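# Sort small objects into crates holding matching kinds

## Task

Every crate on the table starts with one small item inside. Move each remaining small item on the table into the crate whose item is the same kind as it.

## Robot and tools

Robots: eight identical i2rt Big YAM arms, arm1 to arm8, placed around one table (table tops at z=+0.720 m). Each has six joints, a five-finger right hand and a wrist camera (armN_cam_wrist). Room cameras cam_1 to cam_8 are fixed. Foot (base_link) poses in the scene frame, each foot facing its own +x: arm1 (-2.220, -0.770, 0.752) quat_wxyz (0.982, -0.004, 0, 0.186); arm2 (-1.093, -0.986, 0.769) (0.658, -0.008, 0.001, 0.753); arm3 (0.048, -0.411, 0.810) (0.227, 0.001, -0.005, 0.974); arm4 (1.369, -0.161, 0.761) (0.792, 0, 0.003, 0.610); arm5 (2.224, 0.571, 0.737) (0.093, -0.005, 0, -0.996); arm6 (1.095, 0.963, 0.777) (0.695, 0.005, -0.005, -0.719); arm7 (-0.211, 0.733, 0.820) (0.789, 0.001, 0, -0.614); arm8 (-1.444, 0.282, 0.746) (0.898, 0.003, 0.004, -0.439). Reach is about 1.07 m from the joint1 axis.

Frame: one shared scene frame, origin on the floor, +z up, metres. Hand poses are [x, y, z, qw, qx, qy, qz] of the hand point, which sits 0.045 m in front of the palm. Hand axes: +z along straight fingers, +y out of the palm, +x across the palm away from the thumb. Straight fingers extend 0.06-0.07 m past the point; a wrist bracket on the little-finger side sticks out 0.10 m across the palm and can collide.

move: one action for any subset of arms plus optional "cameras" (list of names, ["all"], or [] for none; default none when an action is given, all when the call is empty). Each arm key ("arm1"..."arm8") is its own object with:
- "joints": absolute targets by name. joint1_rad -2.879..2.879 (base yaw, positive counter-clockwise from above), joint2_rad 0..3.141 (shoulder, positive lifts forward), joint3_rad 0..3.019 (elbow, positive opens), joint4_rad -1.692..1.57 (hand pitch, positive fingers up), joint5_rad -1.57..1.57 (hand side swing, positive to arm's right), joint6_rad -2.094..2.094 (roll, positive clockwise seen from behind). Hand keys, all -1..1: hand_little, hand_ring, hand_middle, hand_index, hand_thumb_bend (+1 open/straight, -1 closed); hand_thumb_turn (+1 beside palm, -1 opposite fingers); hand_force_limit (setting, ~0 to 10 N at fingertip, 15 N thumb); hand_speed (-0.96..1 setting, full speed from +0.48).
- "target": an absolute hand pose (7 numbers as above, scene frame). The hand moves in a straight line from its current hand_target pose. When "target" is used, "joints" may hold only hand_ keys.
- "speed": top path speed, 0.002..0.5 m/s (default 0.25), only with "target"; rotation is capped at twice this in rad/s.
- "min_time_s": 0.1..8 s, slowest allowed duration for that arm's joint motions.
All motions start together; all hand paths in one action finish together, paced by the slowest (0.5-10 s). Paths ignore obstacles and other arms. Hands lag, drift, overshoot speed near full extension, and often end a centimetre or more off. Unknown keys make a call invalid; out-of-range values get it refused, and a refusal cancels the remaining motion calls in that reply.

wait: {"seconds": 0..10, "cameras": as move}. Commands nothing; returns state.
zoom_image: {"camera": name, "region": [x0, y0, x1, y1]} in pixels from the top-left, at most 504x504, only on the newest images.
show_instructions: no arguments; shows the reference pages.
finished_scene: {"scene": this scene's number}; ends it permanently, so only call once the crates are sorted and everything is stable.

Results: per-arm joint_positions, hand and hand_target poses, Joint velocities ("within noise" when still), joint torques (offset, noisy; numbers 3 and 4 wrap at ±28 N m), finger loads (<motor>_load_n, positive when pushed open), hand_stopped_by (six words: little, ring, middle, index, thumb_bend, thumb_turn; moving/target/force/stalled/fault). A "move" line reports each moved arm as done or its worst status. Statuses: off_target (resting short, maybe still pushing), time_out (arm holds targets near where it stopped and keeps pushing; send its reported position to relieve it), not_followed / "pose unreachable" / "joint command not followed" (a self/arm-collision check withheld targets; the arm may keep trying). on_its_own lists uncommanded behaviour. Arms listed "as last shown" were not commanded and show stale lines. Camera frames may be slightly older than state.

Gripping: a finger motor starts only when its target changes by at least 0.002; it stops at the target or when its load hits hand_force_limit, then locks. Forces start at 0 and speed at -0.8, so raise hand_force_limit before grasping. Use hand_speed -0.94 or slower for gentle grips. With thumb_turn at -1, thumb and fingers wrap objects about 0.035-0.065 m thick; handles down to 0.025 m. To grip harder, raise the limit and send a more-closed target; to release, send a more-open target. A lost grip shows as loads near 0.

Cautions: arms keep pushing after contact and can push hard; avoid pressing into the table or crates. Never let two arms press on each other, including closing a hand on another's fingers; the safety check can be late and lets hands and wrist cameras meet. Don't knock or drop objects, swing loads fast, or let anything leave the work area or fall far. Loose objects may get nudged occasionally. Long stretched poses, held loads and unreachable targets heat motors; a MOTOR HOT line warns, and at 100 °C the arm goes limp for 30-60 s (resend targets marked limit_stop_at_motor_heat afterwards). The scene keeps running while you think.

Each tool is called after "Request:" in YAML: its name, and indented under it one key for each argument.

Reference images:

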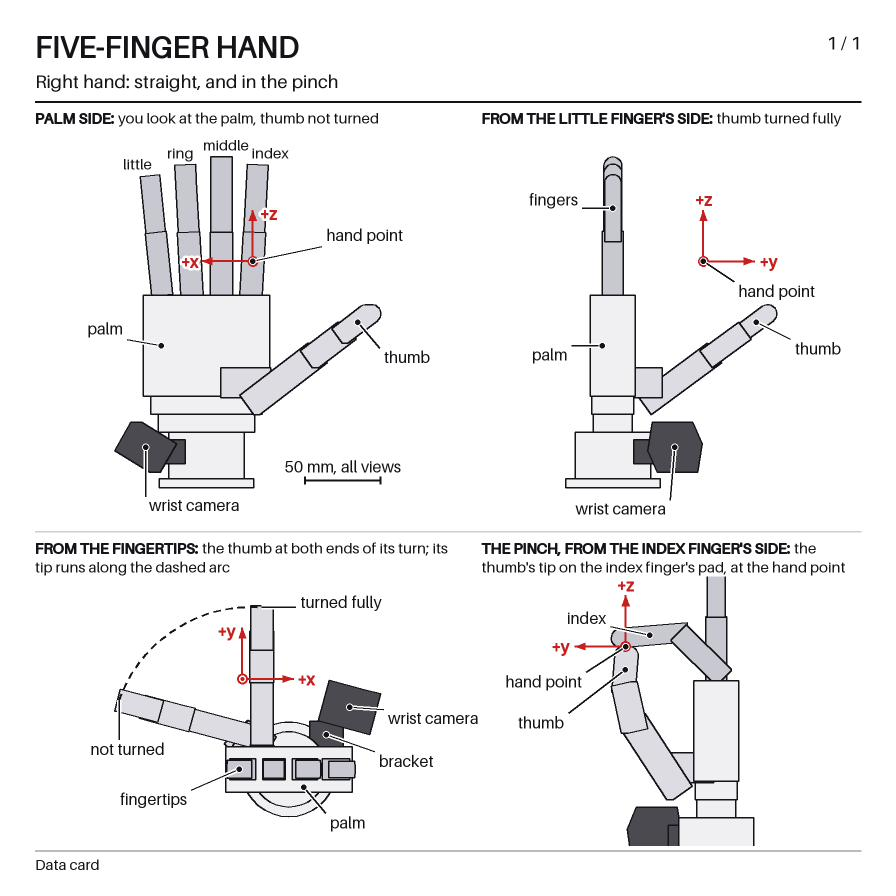

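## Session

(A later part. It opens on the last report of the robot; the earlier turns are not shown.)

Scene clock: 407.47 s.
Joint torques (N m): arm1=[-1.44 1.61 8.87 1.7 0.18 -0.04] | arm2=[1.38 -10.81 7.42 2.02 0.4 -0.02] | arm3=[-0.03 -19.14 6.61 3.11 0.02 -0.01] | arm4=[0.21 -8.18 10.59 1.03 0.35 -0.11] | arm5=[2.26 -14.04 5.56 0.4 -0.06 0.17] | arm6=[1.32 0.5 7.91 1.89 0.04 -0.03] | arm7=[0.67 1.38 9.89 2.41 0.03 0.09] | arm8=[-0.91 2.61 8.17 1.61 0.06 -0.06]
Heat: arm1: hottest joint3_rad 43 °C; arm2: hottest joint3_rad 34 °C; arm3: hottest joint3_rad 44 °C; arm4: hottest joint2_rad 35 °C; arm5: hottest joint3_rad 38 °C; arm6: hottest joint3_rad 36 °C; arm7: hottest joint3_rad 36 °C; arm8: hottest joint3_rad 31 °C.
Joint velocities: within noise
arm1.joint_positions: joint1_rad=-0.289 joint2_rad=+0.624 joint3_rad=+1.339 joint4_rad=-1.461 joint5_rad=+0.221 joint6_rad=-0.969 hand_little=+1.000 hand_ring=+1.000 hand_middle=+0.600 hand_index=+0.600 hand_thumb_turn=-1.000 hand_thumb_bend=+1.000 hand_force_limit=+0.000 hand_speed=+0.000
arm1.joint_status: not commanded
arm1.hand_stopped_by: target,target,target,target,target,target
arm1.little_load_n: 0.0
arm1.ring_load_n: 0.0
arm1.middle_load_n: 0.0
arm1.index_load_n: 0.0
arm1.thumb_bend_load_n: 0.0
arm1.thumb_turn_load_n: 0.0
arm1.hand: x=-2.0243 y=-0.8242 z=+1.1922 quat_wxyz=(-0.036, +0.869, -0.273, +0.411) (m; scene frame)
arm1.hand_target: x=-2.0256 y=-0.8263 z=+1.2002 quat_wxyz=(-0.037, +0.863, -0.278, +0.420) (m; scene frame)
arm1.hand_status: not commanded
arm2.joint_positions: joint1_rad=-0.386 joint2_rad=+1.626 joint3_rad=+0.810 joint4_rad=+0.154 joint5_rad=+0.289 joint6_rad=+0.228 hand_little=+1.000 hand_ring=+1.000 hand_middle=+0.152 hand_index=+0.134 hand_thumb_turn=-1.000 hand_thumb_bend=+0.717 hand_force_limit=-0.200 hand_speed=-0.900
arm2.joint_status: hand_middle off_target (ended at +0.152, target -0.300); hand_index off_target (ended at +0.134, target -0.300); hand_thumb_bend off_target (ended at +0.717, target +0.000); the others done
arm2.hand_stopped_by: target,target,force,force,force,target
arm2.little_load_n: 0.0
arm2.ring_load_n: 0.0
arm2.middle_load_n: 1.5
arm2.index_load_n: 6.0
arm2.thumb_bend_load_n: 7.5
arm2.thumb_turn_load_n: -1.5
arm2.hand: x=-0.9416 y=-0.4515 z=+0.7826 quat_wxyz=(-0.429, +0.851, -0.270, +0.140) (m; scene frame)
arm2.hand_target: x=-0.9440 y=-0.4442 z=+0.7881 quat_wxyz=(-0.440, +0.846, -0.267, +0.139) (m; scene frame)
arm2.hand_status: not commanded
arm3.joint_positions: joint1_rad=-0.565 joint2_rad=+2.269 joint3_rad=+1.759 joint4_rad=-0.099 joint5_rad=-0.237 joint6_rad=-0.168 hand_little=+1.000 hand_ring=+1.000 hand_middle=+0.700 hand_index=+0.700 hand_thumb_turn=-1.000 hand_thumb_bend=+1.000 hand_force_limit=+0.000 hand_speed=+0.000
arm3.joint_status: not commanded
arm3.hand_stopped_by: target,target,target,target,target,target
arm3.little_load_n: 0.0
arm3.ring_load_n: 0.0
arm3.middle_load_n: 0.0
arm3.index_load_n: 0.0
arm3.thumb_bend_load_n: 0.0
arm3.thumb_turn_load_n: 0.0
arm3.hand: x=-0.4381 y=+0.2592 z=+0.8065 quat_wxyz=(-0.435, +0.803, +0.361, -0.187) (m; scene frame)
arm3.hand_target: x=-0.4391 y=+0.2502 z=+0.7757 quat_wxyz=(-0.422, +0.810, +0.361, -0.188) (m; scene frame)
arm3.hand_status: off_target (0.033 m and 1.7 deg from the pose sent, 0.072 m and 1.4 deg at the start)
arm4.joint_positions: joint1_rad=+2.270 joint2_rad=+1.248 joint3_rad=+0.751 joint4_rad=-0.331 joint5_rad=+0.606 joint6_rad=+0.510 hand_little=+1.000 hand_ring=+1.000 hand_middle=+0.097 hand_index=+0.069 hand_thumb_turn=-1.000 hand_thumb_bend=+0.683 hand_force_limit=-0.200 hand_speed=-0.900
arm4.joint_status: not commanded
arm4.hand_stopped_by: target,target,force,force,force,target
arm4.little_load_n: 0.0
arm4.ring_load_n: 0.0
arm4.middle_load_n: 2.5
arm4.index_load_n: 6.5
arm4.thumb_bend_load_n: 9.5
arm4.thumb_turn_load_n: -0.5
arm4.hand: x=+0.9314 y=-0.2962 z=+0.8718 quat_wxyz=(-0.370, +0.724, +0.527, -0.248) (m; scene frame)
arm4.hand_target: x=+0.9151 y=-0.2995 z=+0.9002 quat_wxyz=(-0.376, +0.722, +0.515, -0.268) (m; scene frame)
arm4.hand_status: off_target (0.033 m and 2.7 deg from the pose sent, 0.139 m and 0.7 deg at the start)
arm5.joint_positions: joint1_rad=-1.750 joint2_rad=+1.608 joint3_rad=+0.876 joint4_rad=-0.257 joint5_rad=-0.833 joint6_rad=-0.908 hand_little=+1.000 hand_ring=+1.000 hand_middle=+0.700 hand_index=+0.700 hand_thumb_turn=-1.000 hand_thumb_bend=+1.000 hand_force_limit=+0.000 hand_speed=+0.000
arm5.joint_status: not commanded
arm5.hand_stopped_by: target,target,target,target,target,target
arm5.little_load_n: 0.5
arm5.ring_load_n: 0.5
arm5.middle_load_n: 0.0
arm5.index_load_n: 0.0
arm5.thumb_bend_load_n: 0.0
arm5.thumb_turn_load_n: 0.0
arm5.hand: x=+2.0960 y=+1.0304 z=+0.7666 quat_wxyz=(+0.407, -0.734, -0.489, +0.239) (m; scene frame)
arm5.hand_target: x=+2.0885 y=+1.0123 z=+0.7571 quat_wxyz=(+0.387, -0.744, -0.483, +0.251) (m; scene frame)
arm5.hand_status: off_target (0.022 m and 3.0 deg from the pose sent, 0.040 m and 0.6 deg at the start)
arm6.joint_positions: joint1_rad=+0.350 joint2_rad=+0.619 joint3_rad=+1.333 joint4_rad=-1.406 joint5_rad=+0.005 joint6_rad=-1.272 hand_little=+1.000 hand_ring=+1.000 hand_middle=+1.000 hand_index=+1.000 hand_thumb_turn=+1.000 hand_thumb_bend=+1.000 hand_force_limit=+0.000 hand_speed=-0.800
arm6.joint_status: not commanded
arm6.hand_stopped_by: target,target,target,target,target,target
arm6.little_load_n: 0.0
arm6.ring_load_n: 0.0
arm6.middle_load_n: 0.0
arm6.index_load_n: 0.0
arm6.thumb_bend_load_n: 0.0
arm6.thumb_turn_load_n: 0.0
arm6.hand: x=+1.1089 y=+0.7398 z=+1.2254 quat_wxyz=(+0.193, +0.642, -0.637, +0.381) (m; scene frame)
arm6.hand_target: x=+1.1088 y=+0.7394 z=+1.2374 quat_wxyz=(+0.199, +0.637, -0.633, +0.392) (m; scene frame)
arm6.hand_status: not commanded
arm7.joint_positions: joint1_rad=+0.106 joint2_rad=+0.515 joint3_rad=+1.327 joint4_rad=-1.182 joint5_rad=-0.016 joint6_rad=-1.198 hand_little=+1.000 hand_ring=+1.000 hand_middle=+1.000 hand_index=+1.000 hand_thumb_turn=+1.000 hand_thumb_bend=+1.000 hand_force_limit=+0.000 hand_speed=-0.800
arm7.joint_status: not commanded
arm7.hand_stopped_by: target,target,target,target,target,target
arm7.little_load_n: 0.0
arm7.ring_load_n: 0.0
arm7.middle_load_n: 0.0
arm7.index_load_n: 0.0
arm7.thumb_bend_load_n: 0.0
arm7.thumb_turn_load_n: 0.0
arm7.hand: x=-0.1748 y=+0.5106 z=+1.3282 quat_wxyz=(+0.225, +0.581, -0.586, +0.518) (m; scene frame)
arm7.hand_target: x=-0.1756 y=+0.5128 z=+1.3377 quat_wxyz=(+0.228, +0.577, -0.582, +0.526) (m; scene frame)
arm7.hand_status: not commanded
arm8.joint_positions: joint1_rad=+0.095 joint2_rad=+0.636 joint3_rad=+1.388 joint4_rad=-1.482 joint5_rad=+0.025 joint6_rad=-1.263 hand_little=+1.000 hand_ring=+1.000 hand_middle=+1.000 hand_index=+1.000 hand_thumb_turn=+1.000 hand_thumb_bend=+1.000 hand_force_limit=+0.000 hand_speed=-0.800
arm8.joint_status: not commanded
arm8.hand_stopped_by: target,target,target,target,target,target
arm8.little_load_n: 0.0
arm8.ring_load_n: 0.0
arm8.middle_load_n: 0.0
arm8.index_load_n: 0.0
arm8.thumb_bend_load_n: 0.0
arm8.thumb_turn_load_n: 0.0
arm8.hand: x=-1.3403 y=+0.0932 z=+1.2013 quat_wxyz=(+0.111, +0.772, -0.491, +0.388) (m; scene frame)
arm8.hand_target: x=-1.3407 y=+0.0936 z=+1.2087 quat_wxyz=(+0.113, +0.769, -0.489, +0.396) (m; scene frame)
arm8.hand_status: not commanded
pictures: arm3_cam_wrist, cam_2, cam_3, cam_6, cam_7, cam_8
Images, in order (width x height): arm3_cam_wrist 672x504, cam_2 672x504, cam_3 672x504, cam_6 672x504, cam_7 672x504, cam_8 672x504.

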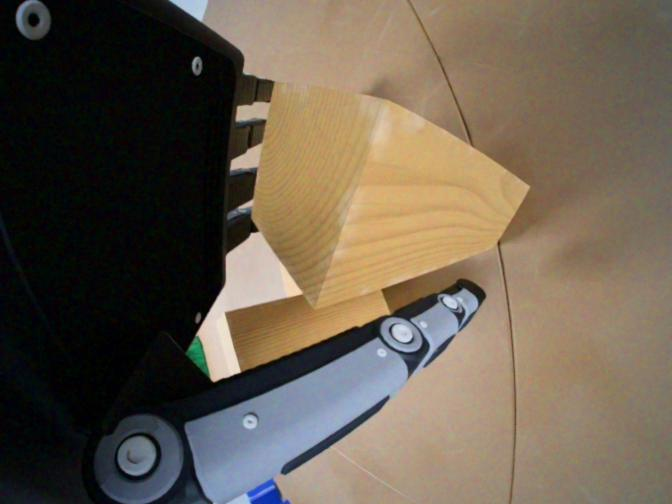

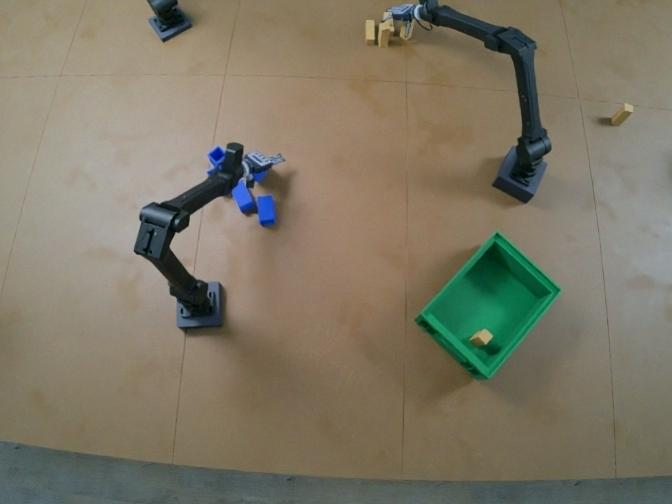

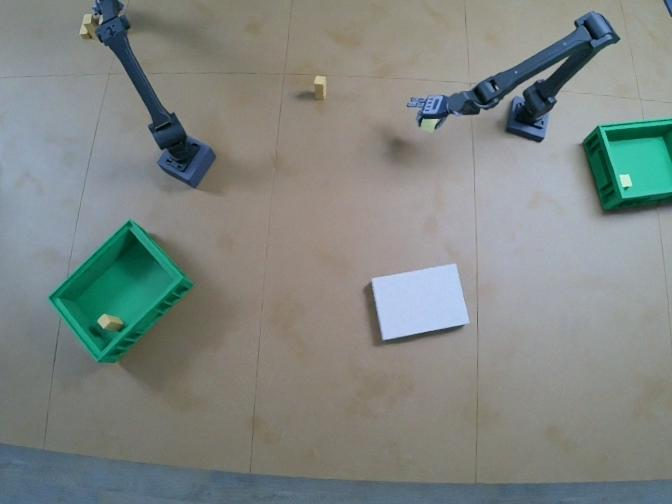

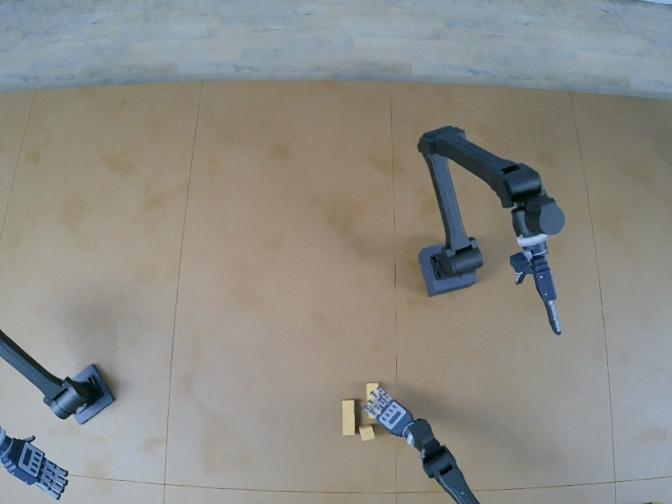

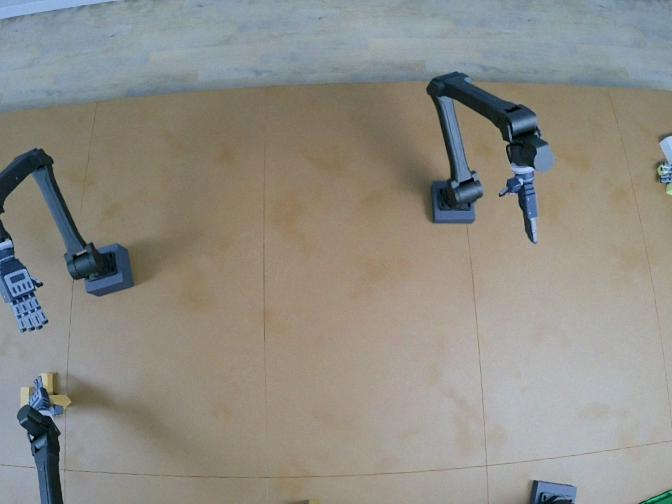

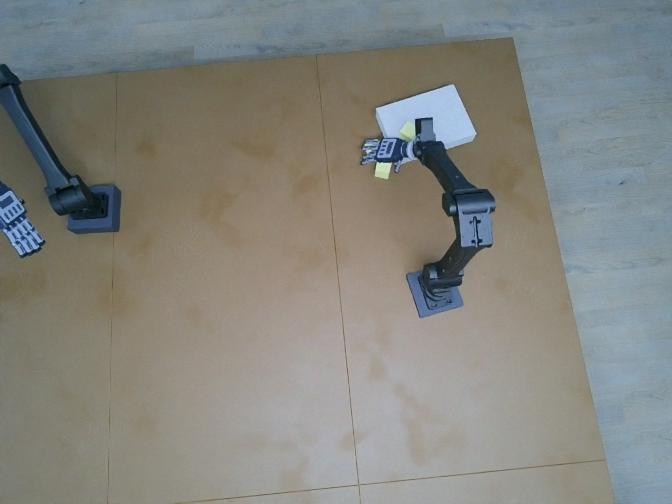

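Request:
move:
  arm2: {"target": [-0.944, -0.444, 0.92, 0.4403, -0.846, 0.2668, -0.1389], "speed": 0.15}
  arm3: {"target": [-0.435, 0.247, 0.86, 0.4218, -0.8105, -0.3608, 0.1878], "speed": 0.15}
  arm4: {"joints": {"joint1_rad": -1.61, "joint2_rad": 0.63, "joint3_rad": 1.35, "joint4_rad": -1.40, "joint5_rad": 0, "joint6_rad": 0}, "min_time_s": 4}
  arm5: {"target": [2.084, 1.0, 0.75, 0.3688, -0.7085, -0.5339, 0.2779], "speed": 0.1}
  cameras: ["arm2_cam_wrist","arm3_cam_wrist","arm4_cam_wrist","arm5_cam_wrist","cam_4"]

Scene clock: 441.73 s.
Joint torques (N m): arm1=[-1.26 1.55 8.88 1.72 0.16 -0.03] | arm2=[0.97 -11.11 13.76 1.02 0.29 -0.05] | arm3=[-0.32 -21.19 8.94 1.47 -0.12 -0.03] | arm4=[-0.09 1.44 9.96 1.42 -0.1 -0.11] | arm5=[1.67 -11.34 8.8 0.12 -0.28 -0.07] | arm6=[1.61 0.26 7.91 1.89 0.03 -0.03] | arm7=[0.73 1.79 9.99 2.33 0 0.07] | arm8=[-0.85 2.55 8.17 1.62 0.06 -0.05]
Heat: arm1: hottest joint3_rad 44 °C; arm2: hottest joint3_rad 33 °C; arm3: hottest joint3_rad 43 °C; arm4: hottest joint3_rad 37 °C; arm5: hottest joint3_rad 36 °C; arm6: hottest joint3_rad 36 °C; arm7: hottest joint3_rad 37 °C; arm8: hottest joint3_rad 31 °C.
move: arm2 off_target; arm3 done; arm4 done; arm5 done
Joint velocities: within noise
arm1, arm6, arm7, arm8: as last shown
arm2.joint_positions: joint1_rad=-0.386 joint2_rad=+1.410 joint3_rad=+0.916 joint4_rad=-0.213 joint5_rad=+0.289 joint6_rad=+0.228 hand_little=+1.000 hand_ring=+1.000 hand_middle=+0.152 hand_index=+0.134 hand_thumb_turn=-1.000 hand_thumb_bend=+0.717 hand_force_limit=-0.200 hand_speed=-0.900
arm2.joint_status: not commanded
arm2.hand_stopped_by: target,target,force,force,force,target
arm2.little_load_n: 0.0
arm2.ring_load_n: 0.0
arm2.middle_load_n: 1.5
arm2.index_load_n: 6.0
arm2.thumb_bend_load_n: 8.0
arm2.thumb_turn_load_n: -1.0
arm2.hand: x=-0.9468 y=-0.4668 z=+0.8823 quat_wxyz=(-0.409, +0.860, -0.269, +0.141) (m; scene frame)
arm2.hand_target: x=-0.9444 y=-0.4460 z=+0.9204 quat_wxyz=(-0.440, +0.846, -0.267, +0.139) (m; scene frame)
arm2.hand_status: off_target (0.044 m and 4.0 deg from the pose sent, 0.138 m and 1.4 deg at the start)
arm3.joint_positions: joint1_rad=-0.565 joint2_rad=+2.182 joint3_rad=+1.759 joint4_rad=-0.211 joint5_rad=-0.237 joint6_rad=-0.168 hand_little=+1.000 hand_ring=+1.000 hand_middle=+0.700 hand_index=+0.700 hand_thumb_turn=-1.000 hand_thumb_bend=+1.000 hand_force_limit=+0.000 hand_speed=+0.000
arm3.joint_status: not commanded
arm3.hand_stopped_by: target,target,target,target,target,target
arm3.little_load_n: 0.0
arm3.ring_load_n: 0.0
arm3.middle_load_n: 0.0
arm3.index_load_n: 0.0
arm3.thumb_bend_load_n: 0.0
arm3.thumb_turn_load_n: 0.0
arm3.hand: x=-0.4315 y=+0.2478 z=+0.8561 quat_wxyz=(-0.424, +0.809, +0.362, -0.186) (m; scene frame)
arm3.hand_target: x=-0.4348 y=+0.2470 z=+0.8601 quat_wxyz=(-0.422, +0.810, +0.361, -0.188) (m; scene frame)
arm3.hand_status: done (0.005 m and 0.4 deg from the pose sent, 0.055 m and 1.7 deg at the start)
arm4.joint_positions: joint1_rad=-1.601 joint2_rad=+0.633 joint3_rad=+1.307 joint4_rad=-1.392 joint5_rad=+0.003 joint6_rad=+0.013 hand_little=+1.000 hand_ring=+1.000 hand_middle=+0.097 hand_index=+0.069 hand_thumb_turn=-1.000 hand_thumb_bend=+0.683 hand_force_limit=-0.200 hand_speed=-0.900
arm4.joint_status: all done
arm4.hand_stopped_by: target,target,force,force,force,target
arm4.little_load_n: 0.0
arm4.ring_load_n: 0.0
arm4.middle_load_n: 2.5
arm4.index_load_n: 6.5
arm4.thumb_bend_load_n: 9.5
arm4.thumb_turn_load_n: -0.5
arm4.hand: x=+1.5887 y=-0.1922 z=+1.1864 quat_wxyz=(-0.245, +0.541, -0.734, +0.331) (m; scene frame)
arm4.hand_target: x=+1.5844 y=-0.1930 z=+1.2054 quat_wxyz=(-0.254, +0.538, -0.725, +0.347) (m; scene frame)
arm4.hand_status: not commanded
arm5.joint_positions: joint1_rad=-1.738 joint2_rad=+1.616 joint3_rad=+0.876 joint4_rad=-0.396 joint5_rad=-0.892 joint6_rad=-1.064 hand_little=+1.000 hand_ring=+1.000 hand_middle=+0.700 hand_index=+0.700 hand_thumb_turn=-1.000 hand_thumb_bend=+1.000 hand_force_limit=+0.000 hand_speed=+0.000
arm5.joint_status: not commanded
arm5.hand_stopped_by: target,target,target,target,target,target
arm5.little_load_n: 0.0
arm5.ring_load_n: 0.0
arm5.middle_load_n: 0.0
arm5.index_load_n: 0.0
arm5.thumb_bend_load_n: 0.0
arm5.thumb_turn_load_n: 0.0
arm5.hand: x=+2.0882 y=+1.0009 z=+0.7580 quat_wxyz=(+0.381, -0.706, -0.532, +0.272) (m; scene frame)
arm5.hand_target: x=+2.0841 y=+0.9998 z=+0.7501 quat_wxyz=(+0.369, -0.708, -0.534, +0.278) (m; scene frame)
arm5.hand_status: done (0.009 m and 1.6 deg from the pose sent, 0.037 m and 8.5 deg at the start)
pictures: arm2_cam_wrist, arm3_cam_wrist, arm4_cam_wrist, arm5_cam_wrist, cam_4
Images, in order (width x height): arm2_cam_wrist 672x504, arm3_cam_wrist 672x504, arm4_cam_wrist 672x504, arm5_cam_wrist 672x504, cam_4 672x504.

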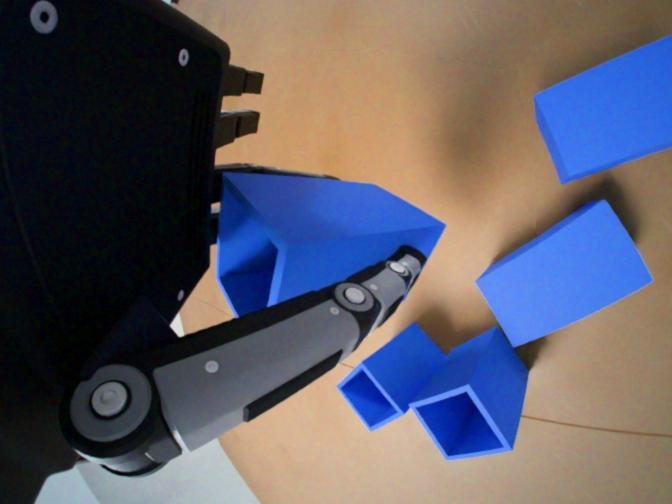

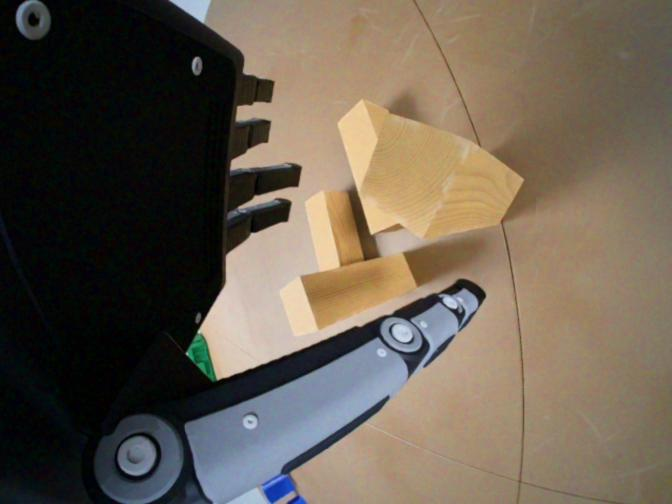

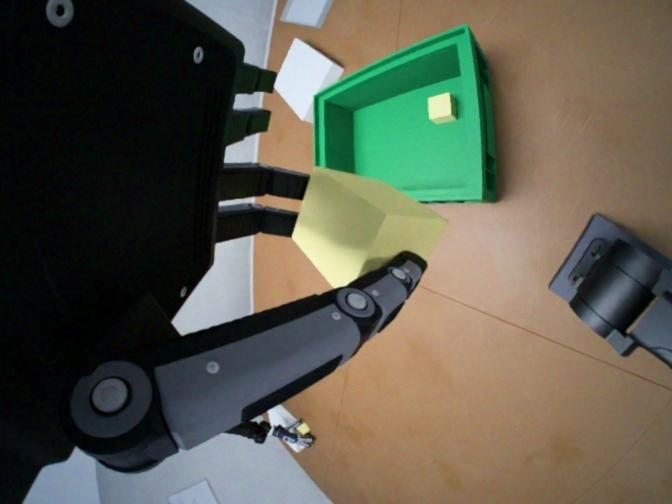

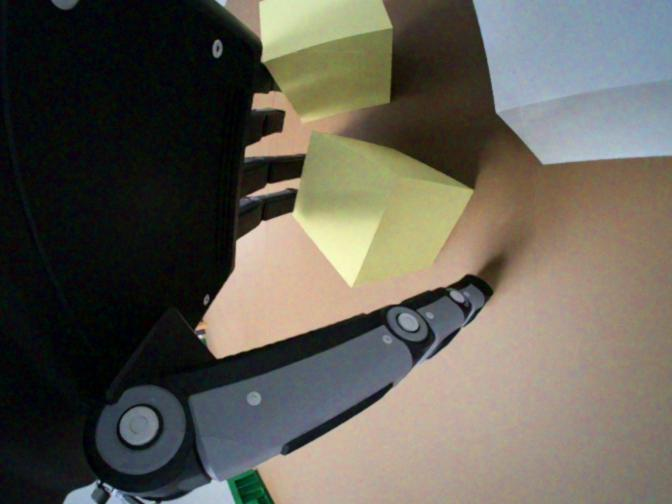

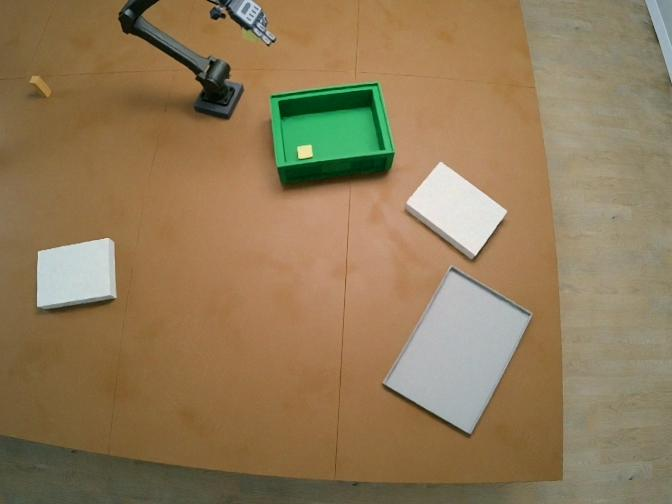

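Request:
move:
  arm5: {"target": [2.089, 1.016, 0.75, 0.3726, -0.7158, -0.5241, 0.2728], "speed": 0.1}
  cameras: ["arm3_cam_wrist","arm5_cam_wrist","cam_2","cam_6"]

Request:
zoom_image:
  camera: "arm3_cam_wrist"
  region: [270, 80, 540, 350]

Request:
zoom_image:
  camera: "cam_2"
  region: [340, 0, 460, 90]

Scene clock: 450.30 s.
Joint torques (N m): arm1=[-1.55 1.67 8.87 1.72 0.17 -0.02] | arm2=[1.08 -11.05 13.78 1.03 0.28 -0.05] | arm3=[-0.32 -21.13 8.94 1.44 -0.12 -0.03] | arm4=[-0.03 0.85 9.94 1.26 -0.11 -0.09] | arm5=[0.73 -10.17 11.06 0.62 0.04 0.13] | arm6=[1.44 0.5 7.88 1.92 0.03 -0.02] | arm7=[1.2 1.38 9.98 2.43 0 0.1] | arm8=[-0.91 2.55 8.16 1.61 0.06 -0.06]
Heat: arm1: hottest joint3_rad 44 °C; arm2: hottest joint3_rad 35 °C; arm3: hottest joint3_rad 43 °C; arm4: hottest joint3_rad 38 °C; arm5: hottest joint3_rad 36 °C; arm6: hottest joint3_rad 36 °C; arm7: hottest joint3_rad 37 °C; arm8: hottest joint3_rad 32 °C.
move: arm5 off_target
Joint velocities: within noise
arm1, arm2, arm3, arm4, arm6, arm7, arm8: as last shown
arm2.thumb_turn_load_n: -1.5
arm4.hand: x=+1.5886 y=-0.1922 z=+1.1864 quat_wxyz=(-0.245, +0.541, -0.733, +0.331) (m; scene frame)
arm5.joint_positions: joint1_rad=-1.738 joint2_rad=+1.626 joint3_rad=+0.881 joint4_rad=-0.396 joint5_rad=-0.894 joint6_rad=-1.063 hand_little=+1.000 hand_ring=+1.000 hand_middle=+0.700 hand_index=+0.700 hand_thumb_turn=-1.000 hand_thumb_bend=+1.000 hand_force_limit=+0.000 hand_speed=+0.000
arm5.joint_status: not commanded
arm5.hand_stopped_by: target,target,target,target,target,target
arm5.little_load_n: 0.0
arm5.ring_load_n: 0.0
arm5.middle_load_n: -0.5
arm5.index_load_n: 0.0
arm5.thumb_bend_load_n: 0.0
arm5.thumb_turn_load_n: 0.0
arm5.hand: x=+2.0877 y=+1.0022 z=+0.7560 quat_wxyz=(+0.379, -0.706, -0.531, +0.274) (m; scene frame)
arm5.hand_target: x=+2.0892 y=+1.0153 z=+0.7501 quat_wxyz=(+0.373, -0.716, -0.524, +0.273) (m; scene frame)
arm5.hand_status: off_target (0.015 m and 1.5 deg from the pose sent, 0.017 m and 1.7 deg at the start)
pictures: arm3_cam_wrist, arm5_cam_wrist, cam_2, cam_6
Images, in order (width x height): arm3_cam_wrist 672x504, arm5_cam_wrist 672x504, cam_2 672x504, cam_6 672x504.

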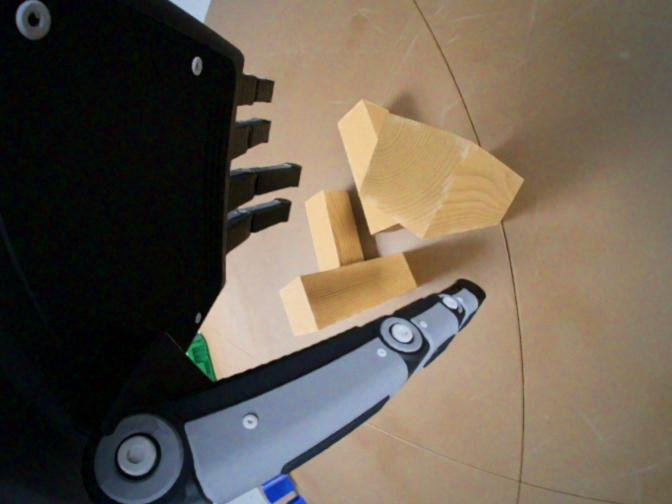

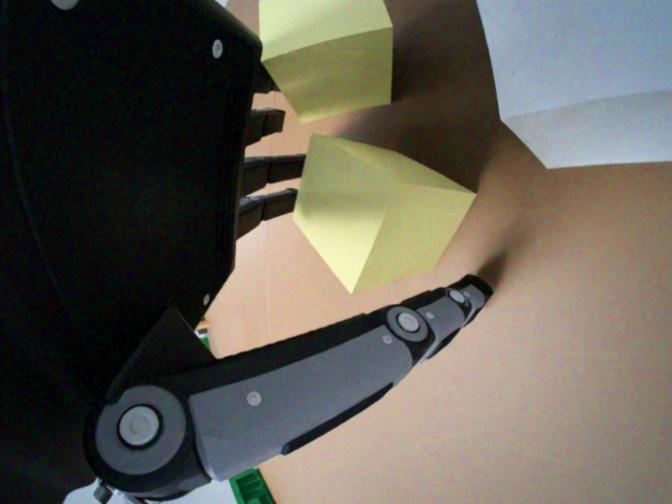

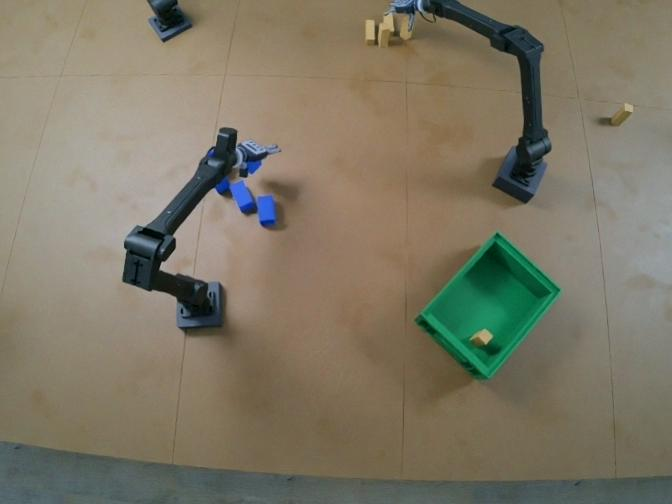

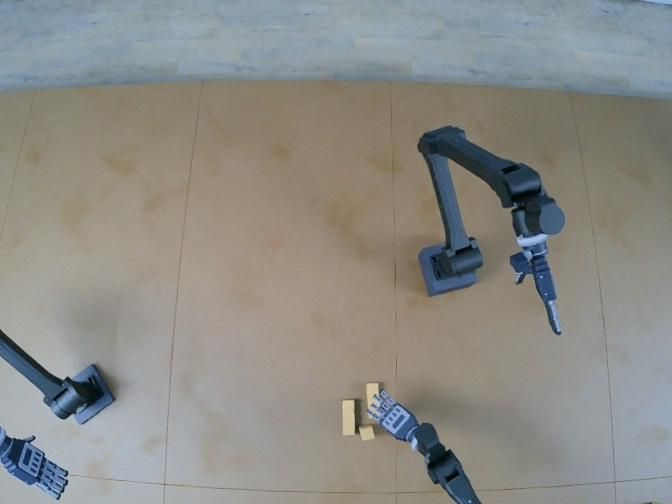

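Scaled by 1.867 from the camera's 672x504 image, which has a finer 960x720 frame.

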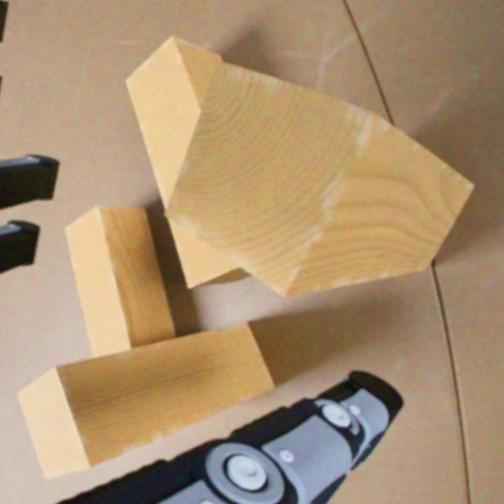

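Scaled by 4.200.

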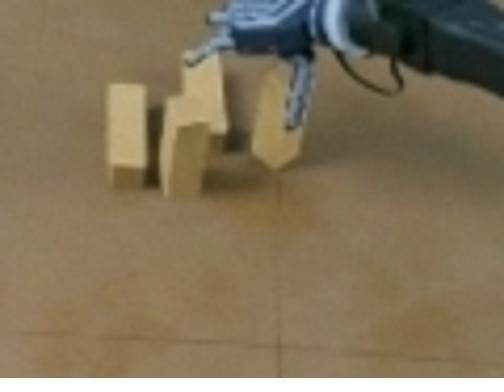

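Request:
move:
  arm2: {"target": [-1.65, -0.80, 0.96, 0.3736, -0.7177, -0.5215, 0.2714], "speed": 0.3}
  arm3: {"target": [-0.394, 0.273, 0.88, 0.4218, -0.8105, -0.3608, 0.1878], "speed": 0.15}
  arm4: {"target": [1.83, -0.27, 1.0, 0.2875, -0.5523, 0.6943, -0.3614], "speed": 0.3}
  arm5: {"joints": {"hand_speed": -0.9, "hand_force_limit": -0.2, "hand_index": -0.3, "hand_middle": -0.3, "hand_thumb_bend": 0.0}}
  cameras: ["arm2_cam_wrist","arm3_cam_wrist","arm4_cam_wrist","arm5_cam_wrist","cam_4","cam_1"]

Scene clock: 474.73 s.
Joint torques (N m): arm1=[-1.38 1.55 8.85 1.68 0.18 -0.03] | arm2=[1.08 -9.76 14.89 1.78 -0.1 -0.13] | arm3=[-1.32 -21.71 11.04 1.4 -0.29 -0.19] | arm4=[-0.09 -6.07 8.32 2.52 -0.14 -0.11] | arm5=[0.85 -10.23 11.07 0.61 0.05 0.12] | arm6=[1.44 0.38 7.91 1.88 0.02 -0.02] | arm7=[0.5 1.61 9.98 2.41 0.03 0.05] | arm8=[-0.91 2.55 8.16 1.61 0.06 -0.06]
Heat: arm1: hottest joint3_rad 44 °C; arm2: hottest joint3_rad 38 °C; arm3: hottest joint3_rad 45 °C; arm4: hottest joint3_rad 38 °C; arm5: hottest joint3_rad 38 °C; arm6: hottest joint3_rad 37 °C; arm7: hottest joint3_rad 37 °C; arm8: hottest joint3_rad 32 °C.
move: arm2 off_target; arm3 off_target; arm4 done; arm5 off_target
Joint velocities: within noise
arm1, arm6, arm7, arm8: as last shown
arm1.thumb_turn_load_n: 0.5
arm2.joint_positions: joint1_rad=+1.050 joint2_rad=+1.413 joint3_rad=+1.048 joint4_rad=-0.306 joint5_rad=-0.050 joint6_rad=-0.037 hand_little=+1.000 hand_ring=+1.000 hand_middle=+0.152 hand_index=+0.134 hand_thumb_turn=-1.000 hand_thumb_bend=+0.717 hand_force_limit=-0.200 hand_speed=-0.900
arm2.joint_status: not commanded
arm2.hand_stopped_by: target,target,force,force,force,target
arm2.little_load_n: 0.0
arm2.ring_load_n: 0.0
arm2.middle_load_n: 1.5
arm2.index_load_n: 5.5
arm2.thumb_bend_load_n: 8.0
arm2.thumb_turn_load_n: -1.5
arm2.hand: x=-1.6248 y=-0.8098 z=+0.9271 quat_wxyz=(-0.346, +0.734, +0.526, -0.254) (m; scene frame)
arm2.hand_target: x=-1.6475 y=-0.8009 z=+0.9606 quat_wxyz=(-0.374, +0.718, +0.521, -0.271) (m; scene frame)
arm2.hand_status: off_target (0.043 m and 4.2 deg from the pose sent, 0.782 m and 107.4 deg at the start)
arm3.joint_positions: joint1_rad=-0.622 joint2_rad=+2.175 joint3_rad=+1.759 joint4_rad=-0.268 joint5_rad=-0.289 joint6_rad=-0.196 hand_little=+1.000 hand_ring=+1.000 hand_middle=+0.700 hand_index=+0.700 hand_thumb_turn=-1.000 hand_thumb_bend=+1.000 hand_force_limit=+0.000 hand_speed=+0.000
arm3.joint_status: not commanded
arm3.hand_stopped_by: target,target,target,target,target,target
arm3.little_load_n: 0.0
arm3.ring_load_n: 0.0
arm3.middle_load_n: 0.0
arm3.index_load_n: 0.0
arm3.thumb_bend_load_n: 0.0
arm3.thumb_turn_load_n: 0.0
arm3.hand: x=-0.3938 y=+0.2579 z=+0.8542 quat_wxyz=(-0.405, +0.819, +0.361, -0.189) (m; scene frame)
arm3.hand_target: x=-0.3934 y=+0.2721 z=+0.8799 quat_wxyz=(-0.422, +0.810, +0.361, -0.188) (m; scene frame)
arm3.hand_status: off_target (0.030 m and 2.2 deg from the pose sent, 0.051 m and 0.4 deg at the start)
arm4.joint_positions: joint1_rad=-1.630 joint2_rad=+1.093 joint3_rad=+0.952 joint4_rad=-0.486 joint5_rad=-0.081 joint6_rad=-0.040 hand_little=+1.000 hand_ring=+1.000 hand_middle=+0.097 hand_index=+0.069 hand_thumb_turn=-1.000 hand_thumb_bend=+0.683 hand_force_limit=-0.200 hand_speed=-0.900
arm4.joint_status: not commanded
arm4.hand_stopped_by: target,target,force,force,force,target
arm4.little_load_n: 0.0
arm4.ring_load_n: 0.0
arm4.middle_load_n: 3.0
arm4.index_load_n: 6.0
arm4.thumb_bend_load_n: 9.5
arm4.thumb_turn_load_n: 0.0
arm4.hand: x=+1.8258 y=-0.2641 z=+0.9987 quat_wxyz=(-0.286, +0.552, -0.699, +0.353) (m; scene frame)
arm4.hand_target: x=+1.8298 y=-0.2700 z=+0.9999 quat_wxyz=(-0.287, +0.552, -0.694, +0.361) (m; scene frame)
arm4.hand_status: done (0.007 m and 1.1 deg from the pose sent, 0.315 m and 7.6 deg at the start)
arm5.joint_positions: joint1_rad=-1.738 joint2_rad=+1.626 joint3_rad=+0.881 joint4_rad=-0.396 joint5_rad=-0.894 joint6_rad=-1.063 hand_little=+1.000 hand_ring=+1.000 hand_middle=+0.088 hand_index=-0.300 hand_thumb_turn=-1.000 hand_thumb_bend=+0.683 hand_force_limit=-0.200 hand_speed=-0.900
arm5.joint_status: hand_middle off_target (ended at +0.088, target -0.300); hand_thumb_bend off_target (ended at +0.683, target +0.000); the others done
arm5.hand_stopped_by: target,target,force,target,force,target
arm5.little_load_n: 0.0
arm5.ring_load_n: 0.0
arm5.middle_load_n: 7.0
arm5.index_load_n: 0.0
arm5.thumb_bend_load_n: 5.5
arm5.thumb_turn_load_n: 0.5
arm5.hand: x=+2.0877 y=+1.0022 z=+0.7560 quat_wxyz=(+0.379, -0.706, -0.531, +0.274) (m; scene frame)
arm5.hand_target: x=+2.0892 y=+1.0153 z=+0.7501 quat_wxyz=(+0.373, -0.716, -0.524, +0.273) (m; scene frame)
arm5.hand_status: not commanded
arm8.middle_load_n: 0.5
pictures: arm2_cam_wrist, arm3_cam_wrist, arm4_cam_wrist, arm5_cam_wrist, cam_1, cam_4
Images, in order (width x height): arm2_cam_wrist 672x504, arm3_cam_wrist 672x504, arm4_cam_wrist 672x504, arm5_cam_wrist 672x504, cam_1 672x504, cam_4 672x504.

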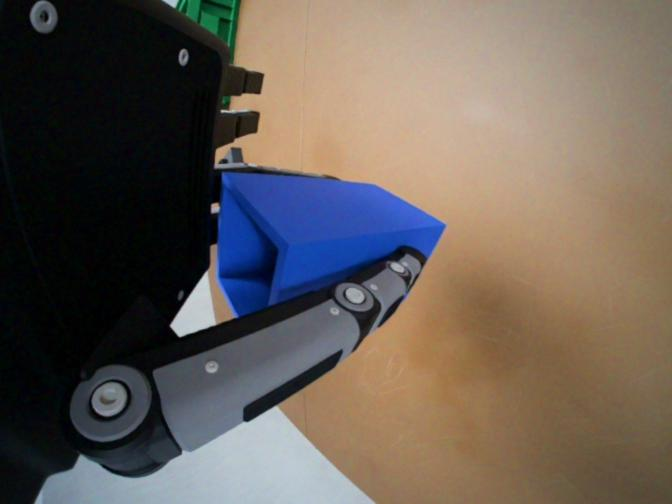

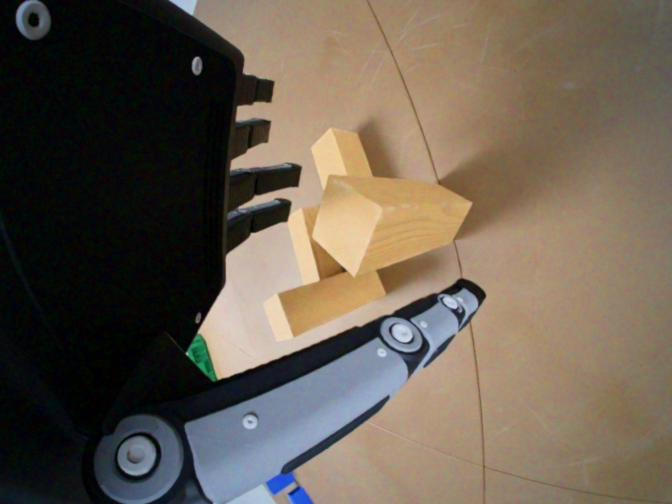

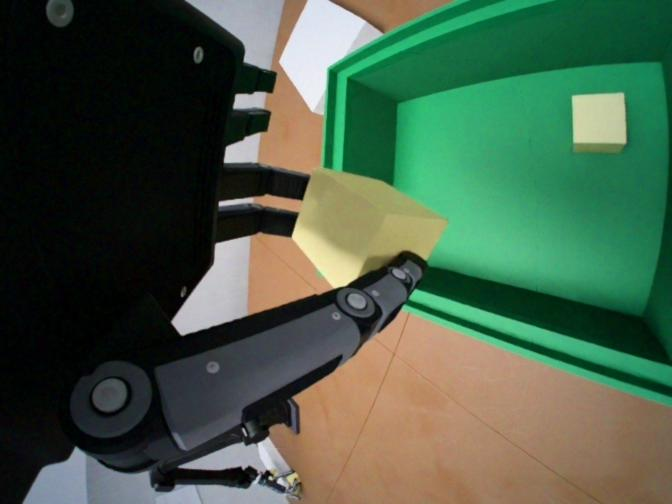

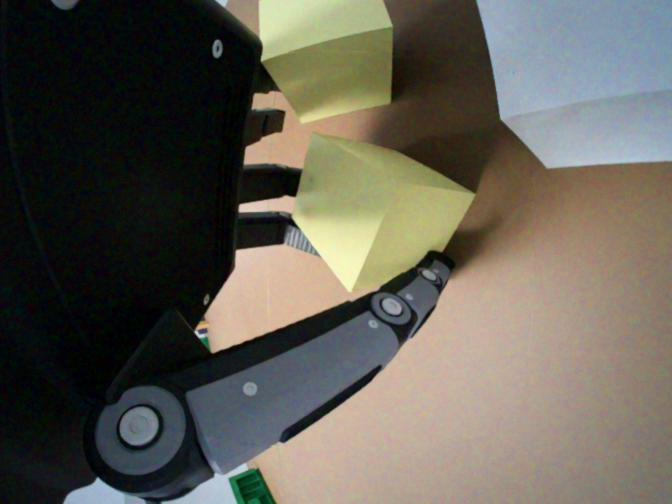

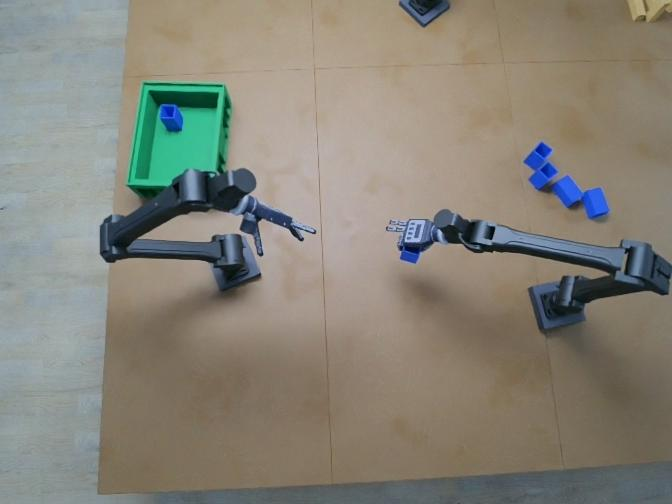

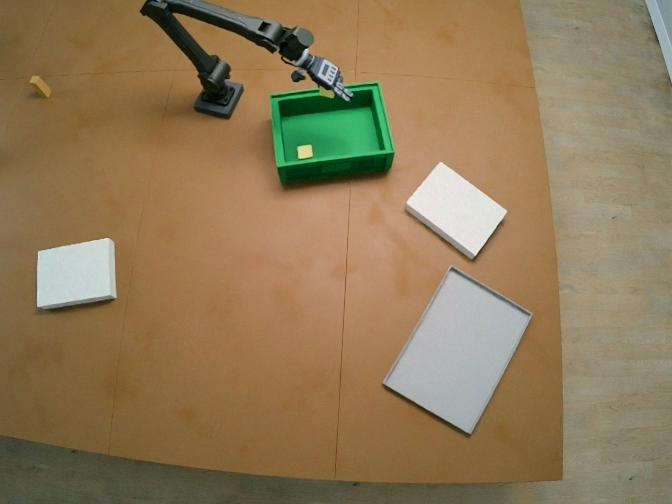

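Request:
move:
  arm2: {"target": [-1.645, -0.80, 0.79, 0.3736, -0.7177, -0.5215, 0.2714], "speed": 0.1}
  arm3: {"target": [-0.397, 0.282, 0.77, 0.4218, -0.8105, -0.3608, 0.1878], "speed": 0.12}
  arm4: {"target": [1.83, -0.28, 0.785, 0.2875, -0.5523, 0.6943, -0.3614], "speed": 0.15}
  arm5: {"target": [2.088, 1.0, 0.88, 0.3688, -0.7085, -0.5339, 0.2779], "speed": 0.1}
  cameras: ["arm2_cam_wrist","arm3_cam_wrist","arm4_cam_wrist","arm5_cam_wrist","cam_4","cam_1"]

Scene clock: 488.80 s.
Joint torques (N m): arm1=[-1.44 1.55 8.81 1.69 0.17 -0.03] | arm2=[0.44 -11.69 7.49 2.21 -0.08 -0.13] | arm3=[-1.44 -18.84 8.51 2.93 -0.24 -0.19] | arm4=[0.32 -8.29 6.15 2.61 -0.16 -0.13] | arm5=[1.2 -15.15 14.79 0.03 -0.71 -0.14] | arm6=[1.44 0.44 7.94 1.89 0.03 -0.02] | arm7=[0.5 1.49 10.06 2.29 0.01 0.06] | arm8=[-0.91 2.55 8.17 1.61 0.06 -0.06]
Heat: arm1: hottest joint3_rad 44 °C; arm2: hottest joint3_rad 41 °C; arm3: hottest joint3_rad 47 °C; arm4: hottest joint3_rad 38 °C; arm5: hottest joint3_rad 39 °C; arm6: hottest joint3_rad 37 °C; arm7: hottest joint3_rad 37 °C; arm8: hottest joint3_rad 32 °C.
move: arm2 done; arm3 off_target; arm4 done; arm5 off_target
Joint velocities: within noise
arm1, arm6, arm7, arm8: as last shown
arm1.thumb_turn_load_n: 0.0
arm2.joint_positions: joint1_rad=+1.050 joint2_rad=+1.669 joint3_rad=+0.877 joint4_rad=+0.166 joint5_rad=-0.056 joint6_rad=-0.041 hand_little=+1.000 hand_ring=+1.000 hand_middle=+0.152 hand_index=+0.134 hand_thumb_turn=-1.000 hand_thumb_bend=+0.717 hand_force_limit=-0.200 hand_speed=-0.900
arm2.joint_status: not commanded
arm2.hand_stopped_by: target,target,force,force,force,target
arm2.little_load_n: 0.0
arm2.ring_load_n: 0.0
arm2.middle_load_n: 2.0
arm2.index_load_n: 5.5
arm2.thumb_bend_load_n: 8.0
arm2.thumb_turn_load_n: -1.5
arm2.hand: x=-1.6401 y=-0.8056 z=+0.7848 quat_wxyz=(-0.362, +0.724, +0.523, -0.267) (m; scene frame)
arm2.hand_target: x=-1.6449 y=-0.8000 z=+0.7901 quat_wxyz=(-0.374, +0.718, +0.521, -0.271) (m; scene frame)
arm2.hand_status: done (0.009 m and 1.6 deg from the pose sent, 0.139 m and 4.2 deg at the start)
arm3.joint_positions: joint1_rad=-0.622 joint2_rad=+2.287 joint3_rad=+1.759 joint4_rad=-0.113 joint5_rad=-0.291 joint6_rad=-0.197 hand_little=+1.000 hand_ring=+1.000 hand_middle=+0.700 hand_index=+0.700 hand_thumb_turn=-1.000 hand_thumb_bend=+1.000 hand_force_limit=+0.000 hand_speed=+0.000
arm3.joint_status: not commanded
arm3.hand_stopped_by: target,target,target,target,target,target
arm3.little_load_n: 0.0
arm3.ring_load_n: -0.5
arm3.middle_load_n: 0.0
arm3.index_load_n: 0.0
arm3.thumb_bend_load_n: 0.0
arm3.thumb_turn_load_n: 0.0
arm3.hand: x=-0.4026 y=+0.2745 z=+0.7915 quat_wxyz=(-0.424, +0.808, +0.361, -0.191) (m; scene frame)
arm3.hand_target: x=-0.3965 y=+0.2809 z=+0.7702 quat_wxyz=(-0.422, +0.810, +0.361, -0.188) (m; scene frame)
arm3.hand_status: off_target (0.023 m and 0.5 deg from the pose sent, 0.088 m and 2.1 deg at the start)
arm4.joint_positions: joint1_rad=-1.654 joint2_rad=+1.432 joint3_rad=+0.592 joint4_rad=+0.216 joint5_rad=-0.100 joint6_rad=-0.054 hand_little=+1.000 hand_ring=+1.000 hand_middle=+0.097 hand_index=+0.069 hand_thumb_turn=-1.000 hand_thumb_bend=+0.683 hand_force_limit=-0.200 hand_speed=-0.900
arm4.joint_status: not commanded
arm4.hand_stopped_by: target,target,force,force,force,target
arm4.little_load_n: 0.0
arm4.ring_load_n: 0.0
arm4.middle_load_n: 2.5
arm4.index_load_n: 6.0
arm4.thumb_bend_load_n: 9.5
arm4.thumb_turn_load_n: -0.5
arm4.hand: x=+1.8280 y=-0.2745 z=+0.7856 quat_wxyz=(-0.287, +0.552, -0.698, +0.354) (m; scene frame)
arm4.hand_target: x=+1.8300 y=-0.2800 z=+0.7851 quat_wxyz=(-0.287, +0.552, -0.694, +0.361) (m; scene frame)
arm4.hand_status: done (0.006 m and 0.9 deg from the pose sent, 0.214 m and 1.1 deg at the start)
arm5.joint_positions: joint1_rad=-1.738 joint2_rad=+1.465 joint3_rad=+0.991 joint4_rad=-0.781 joint5_rad=-0.883 joint6_rad=-1.067 hand_little=+1.000 hand_ring=+1.000 hand_middle=+0.088 hand_index=-0.300 hand_thumb_turn=-1.000 hand_thumb_bend=+0.683 hand_force_limit=-0.200 hand_speed=-0.900
arm5.joint_status: not commanded
arm5.hand_stopped_by: target,target,force,target,force,target
arm5.little_load_n: 0.0
arm5.ring_load_n: 0.0
arm5.middle_load_n: 6.5
arm5.index_load_n: 0.0
arm5.thumb_bend_load_n: 6.0
arm5.thumb_turn_load_n: 0.5
arm5.hand: x=+2.0910 y=+0.9746 z=+0.8452 quat_wxyz=(+0.336, -0.728, -0.517, +0.298) (m; scene frame)
arm5.hand_target: x=+2.0882 y=+0.9977 z=+0.8803 quat_wxyz=(+0.369, -0.709, -0.534, +0.278) (m; scene frame)
arm5.hand_status: off_target (0.043 m and 5.3 deg from the pose sent, 0.124 m and 1.3 deg at the start)
arm6.little_load_n: 0.5
arm8.middle_load_n: 0.0
pictures: arm2_cam_wrist, arm3_cam_wrist, arm4_cam_wrist, arm5_cam_wrist, cam_1, cam_4
Images, in order (width x height): arm2_cam_wrist 672x504, arm3_cam_wrist 672x504, arm4_cam_wrist 672x504, arm5_cam_wrist 672x504, cam_1 672x504, cam_4 672x504.

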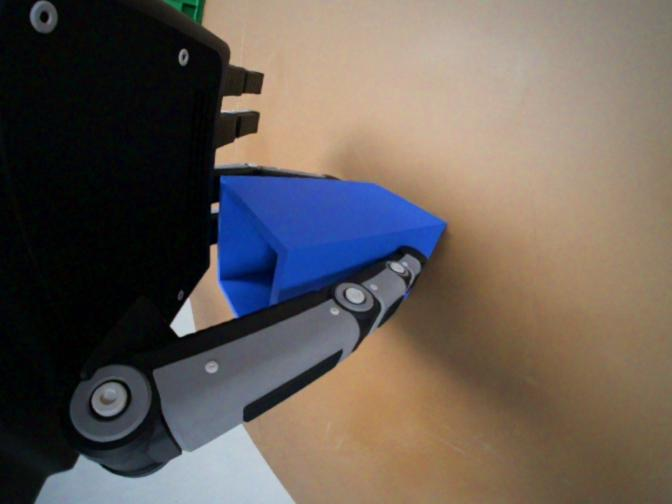

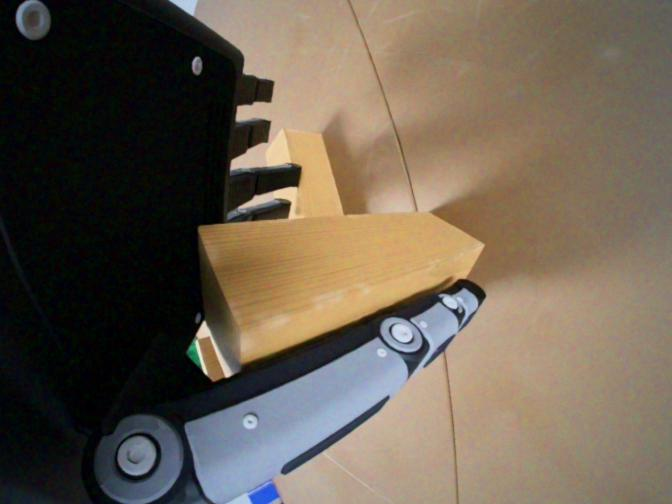

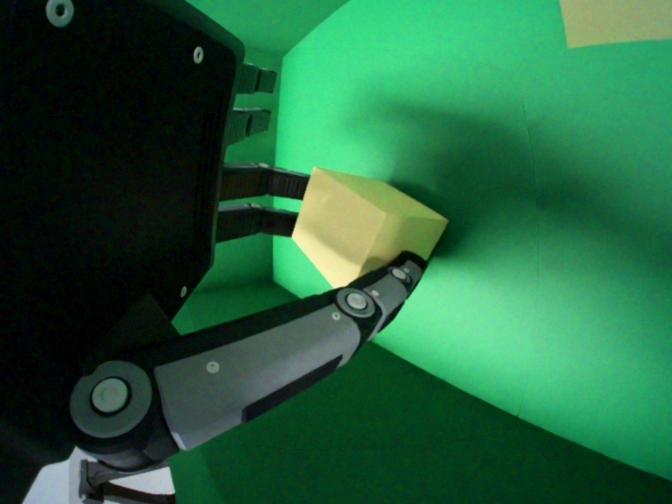

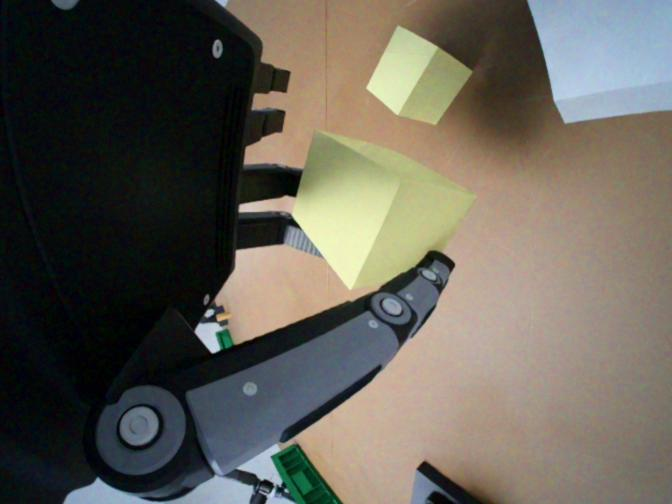

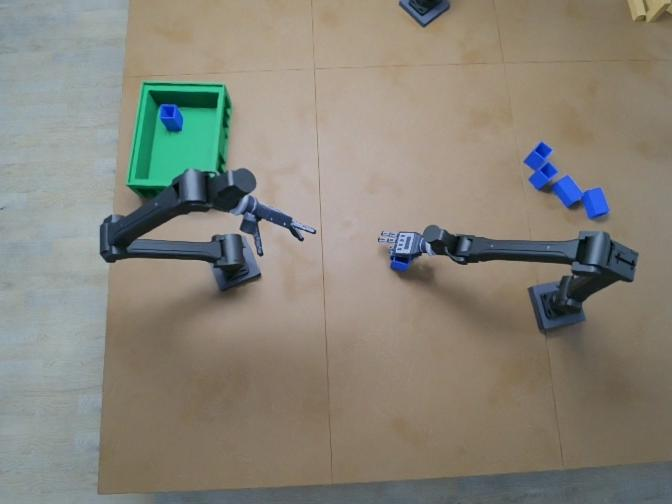

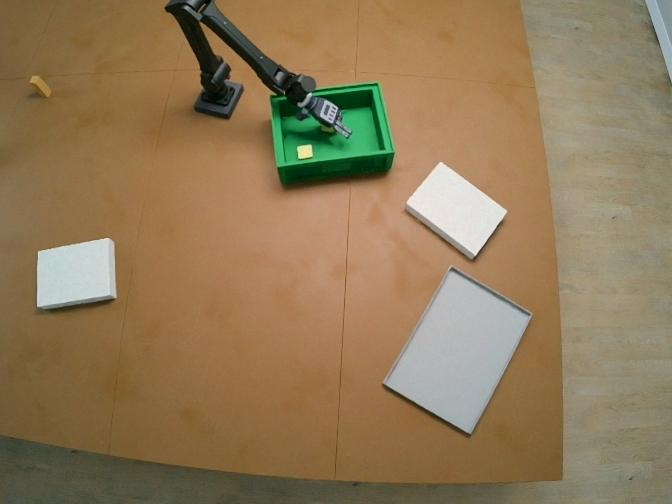

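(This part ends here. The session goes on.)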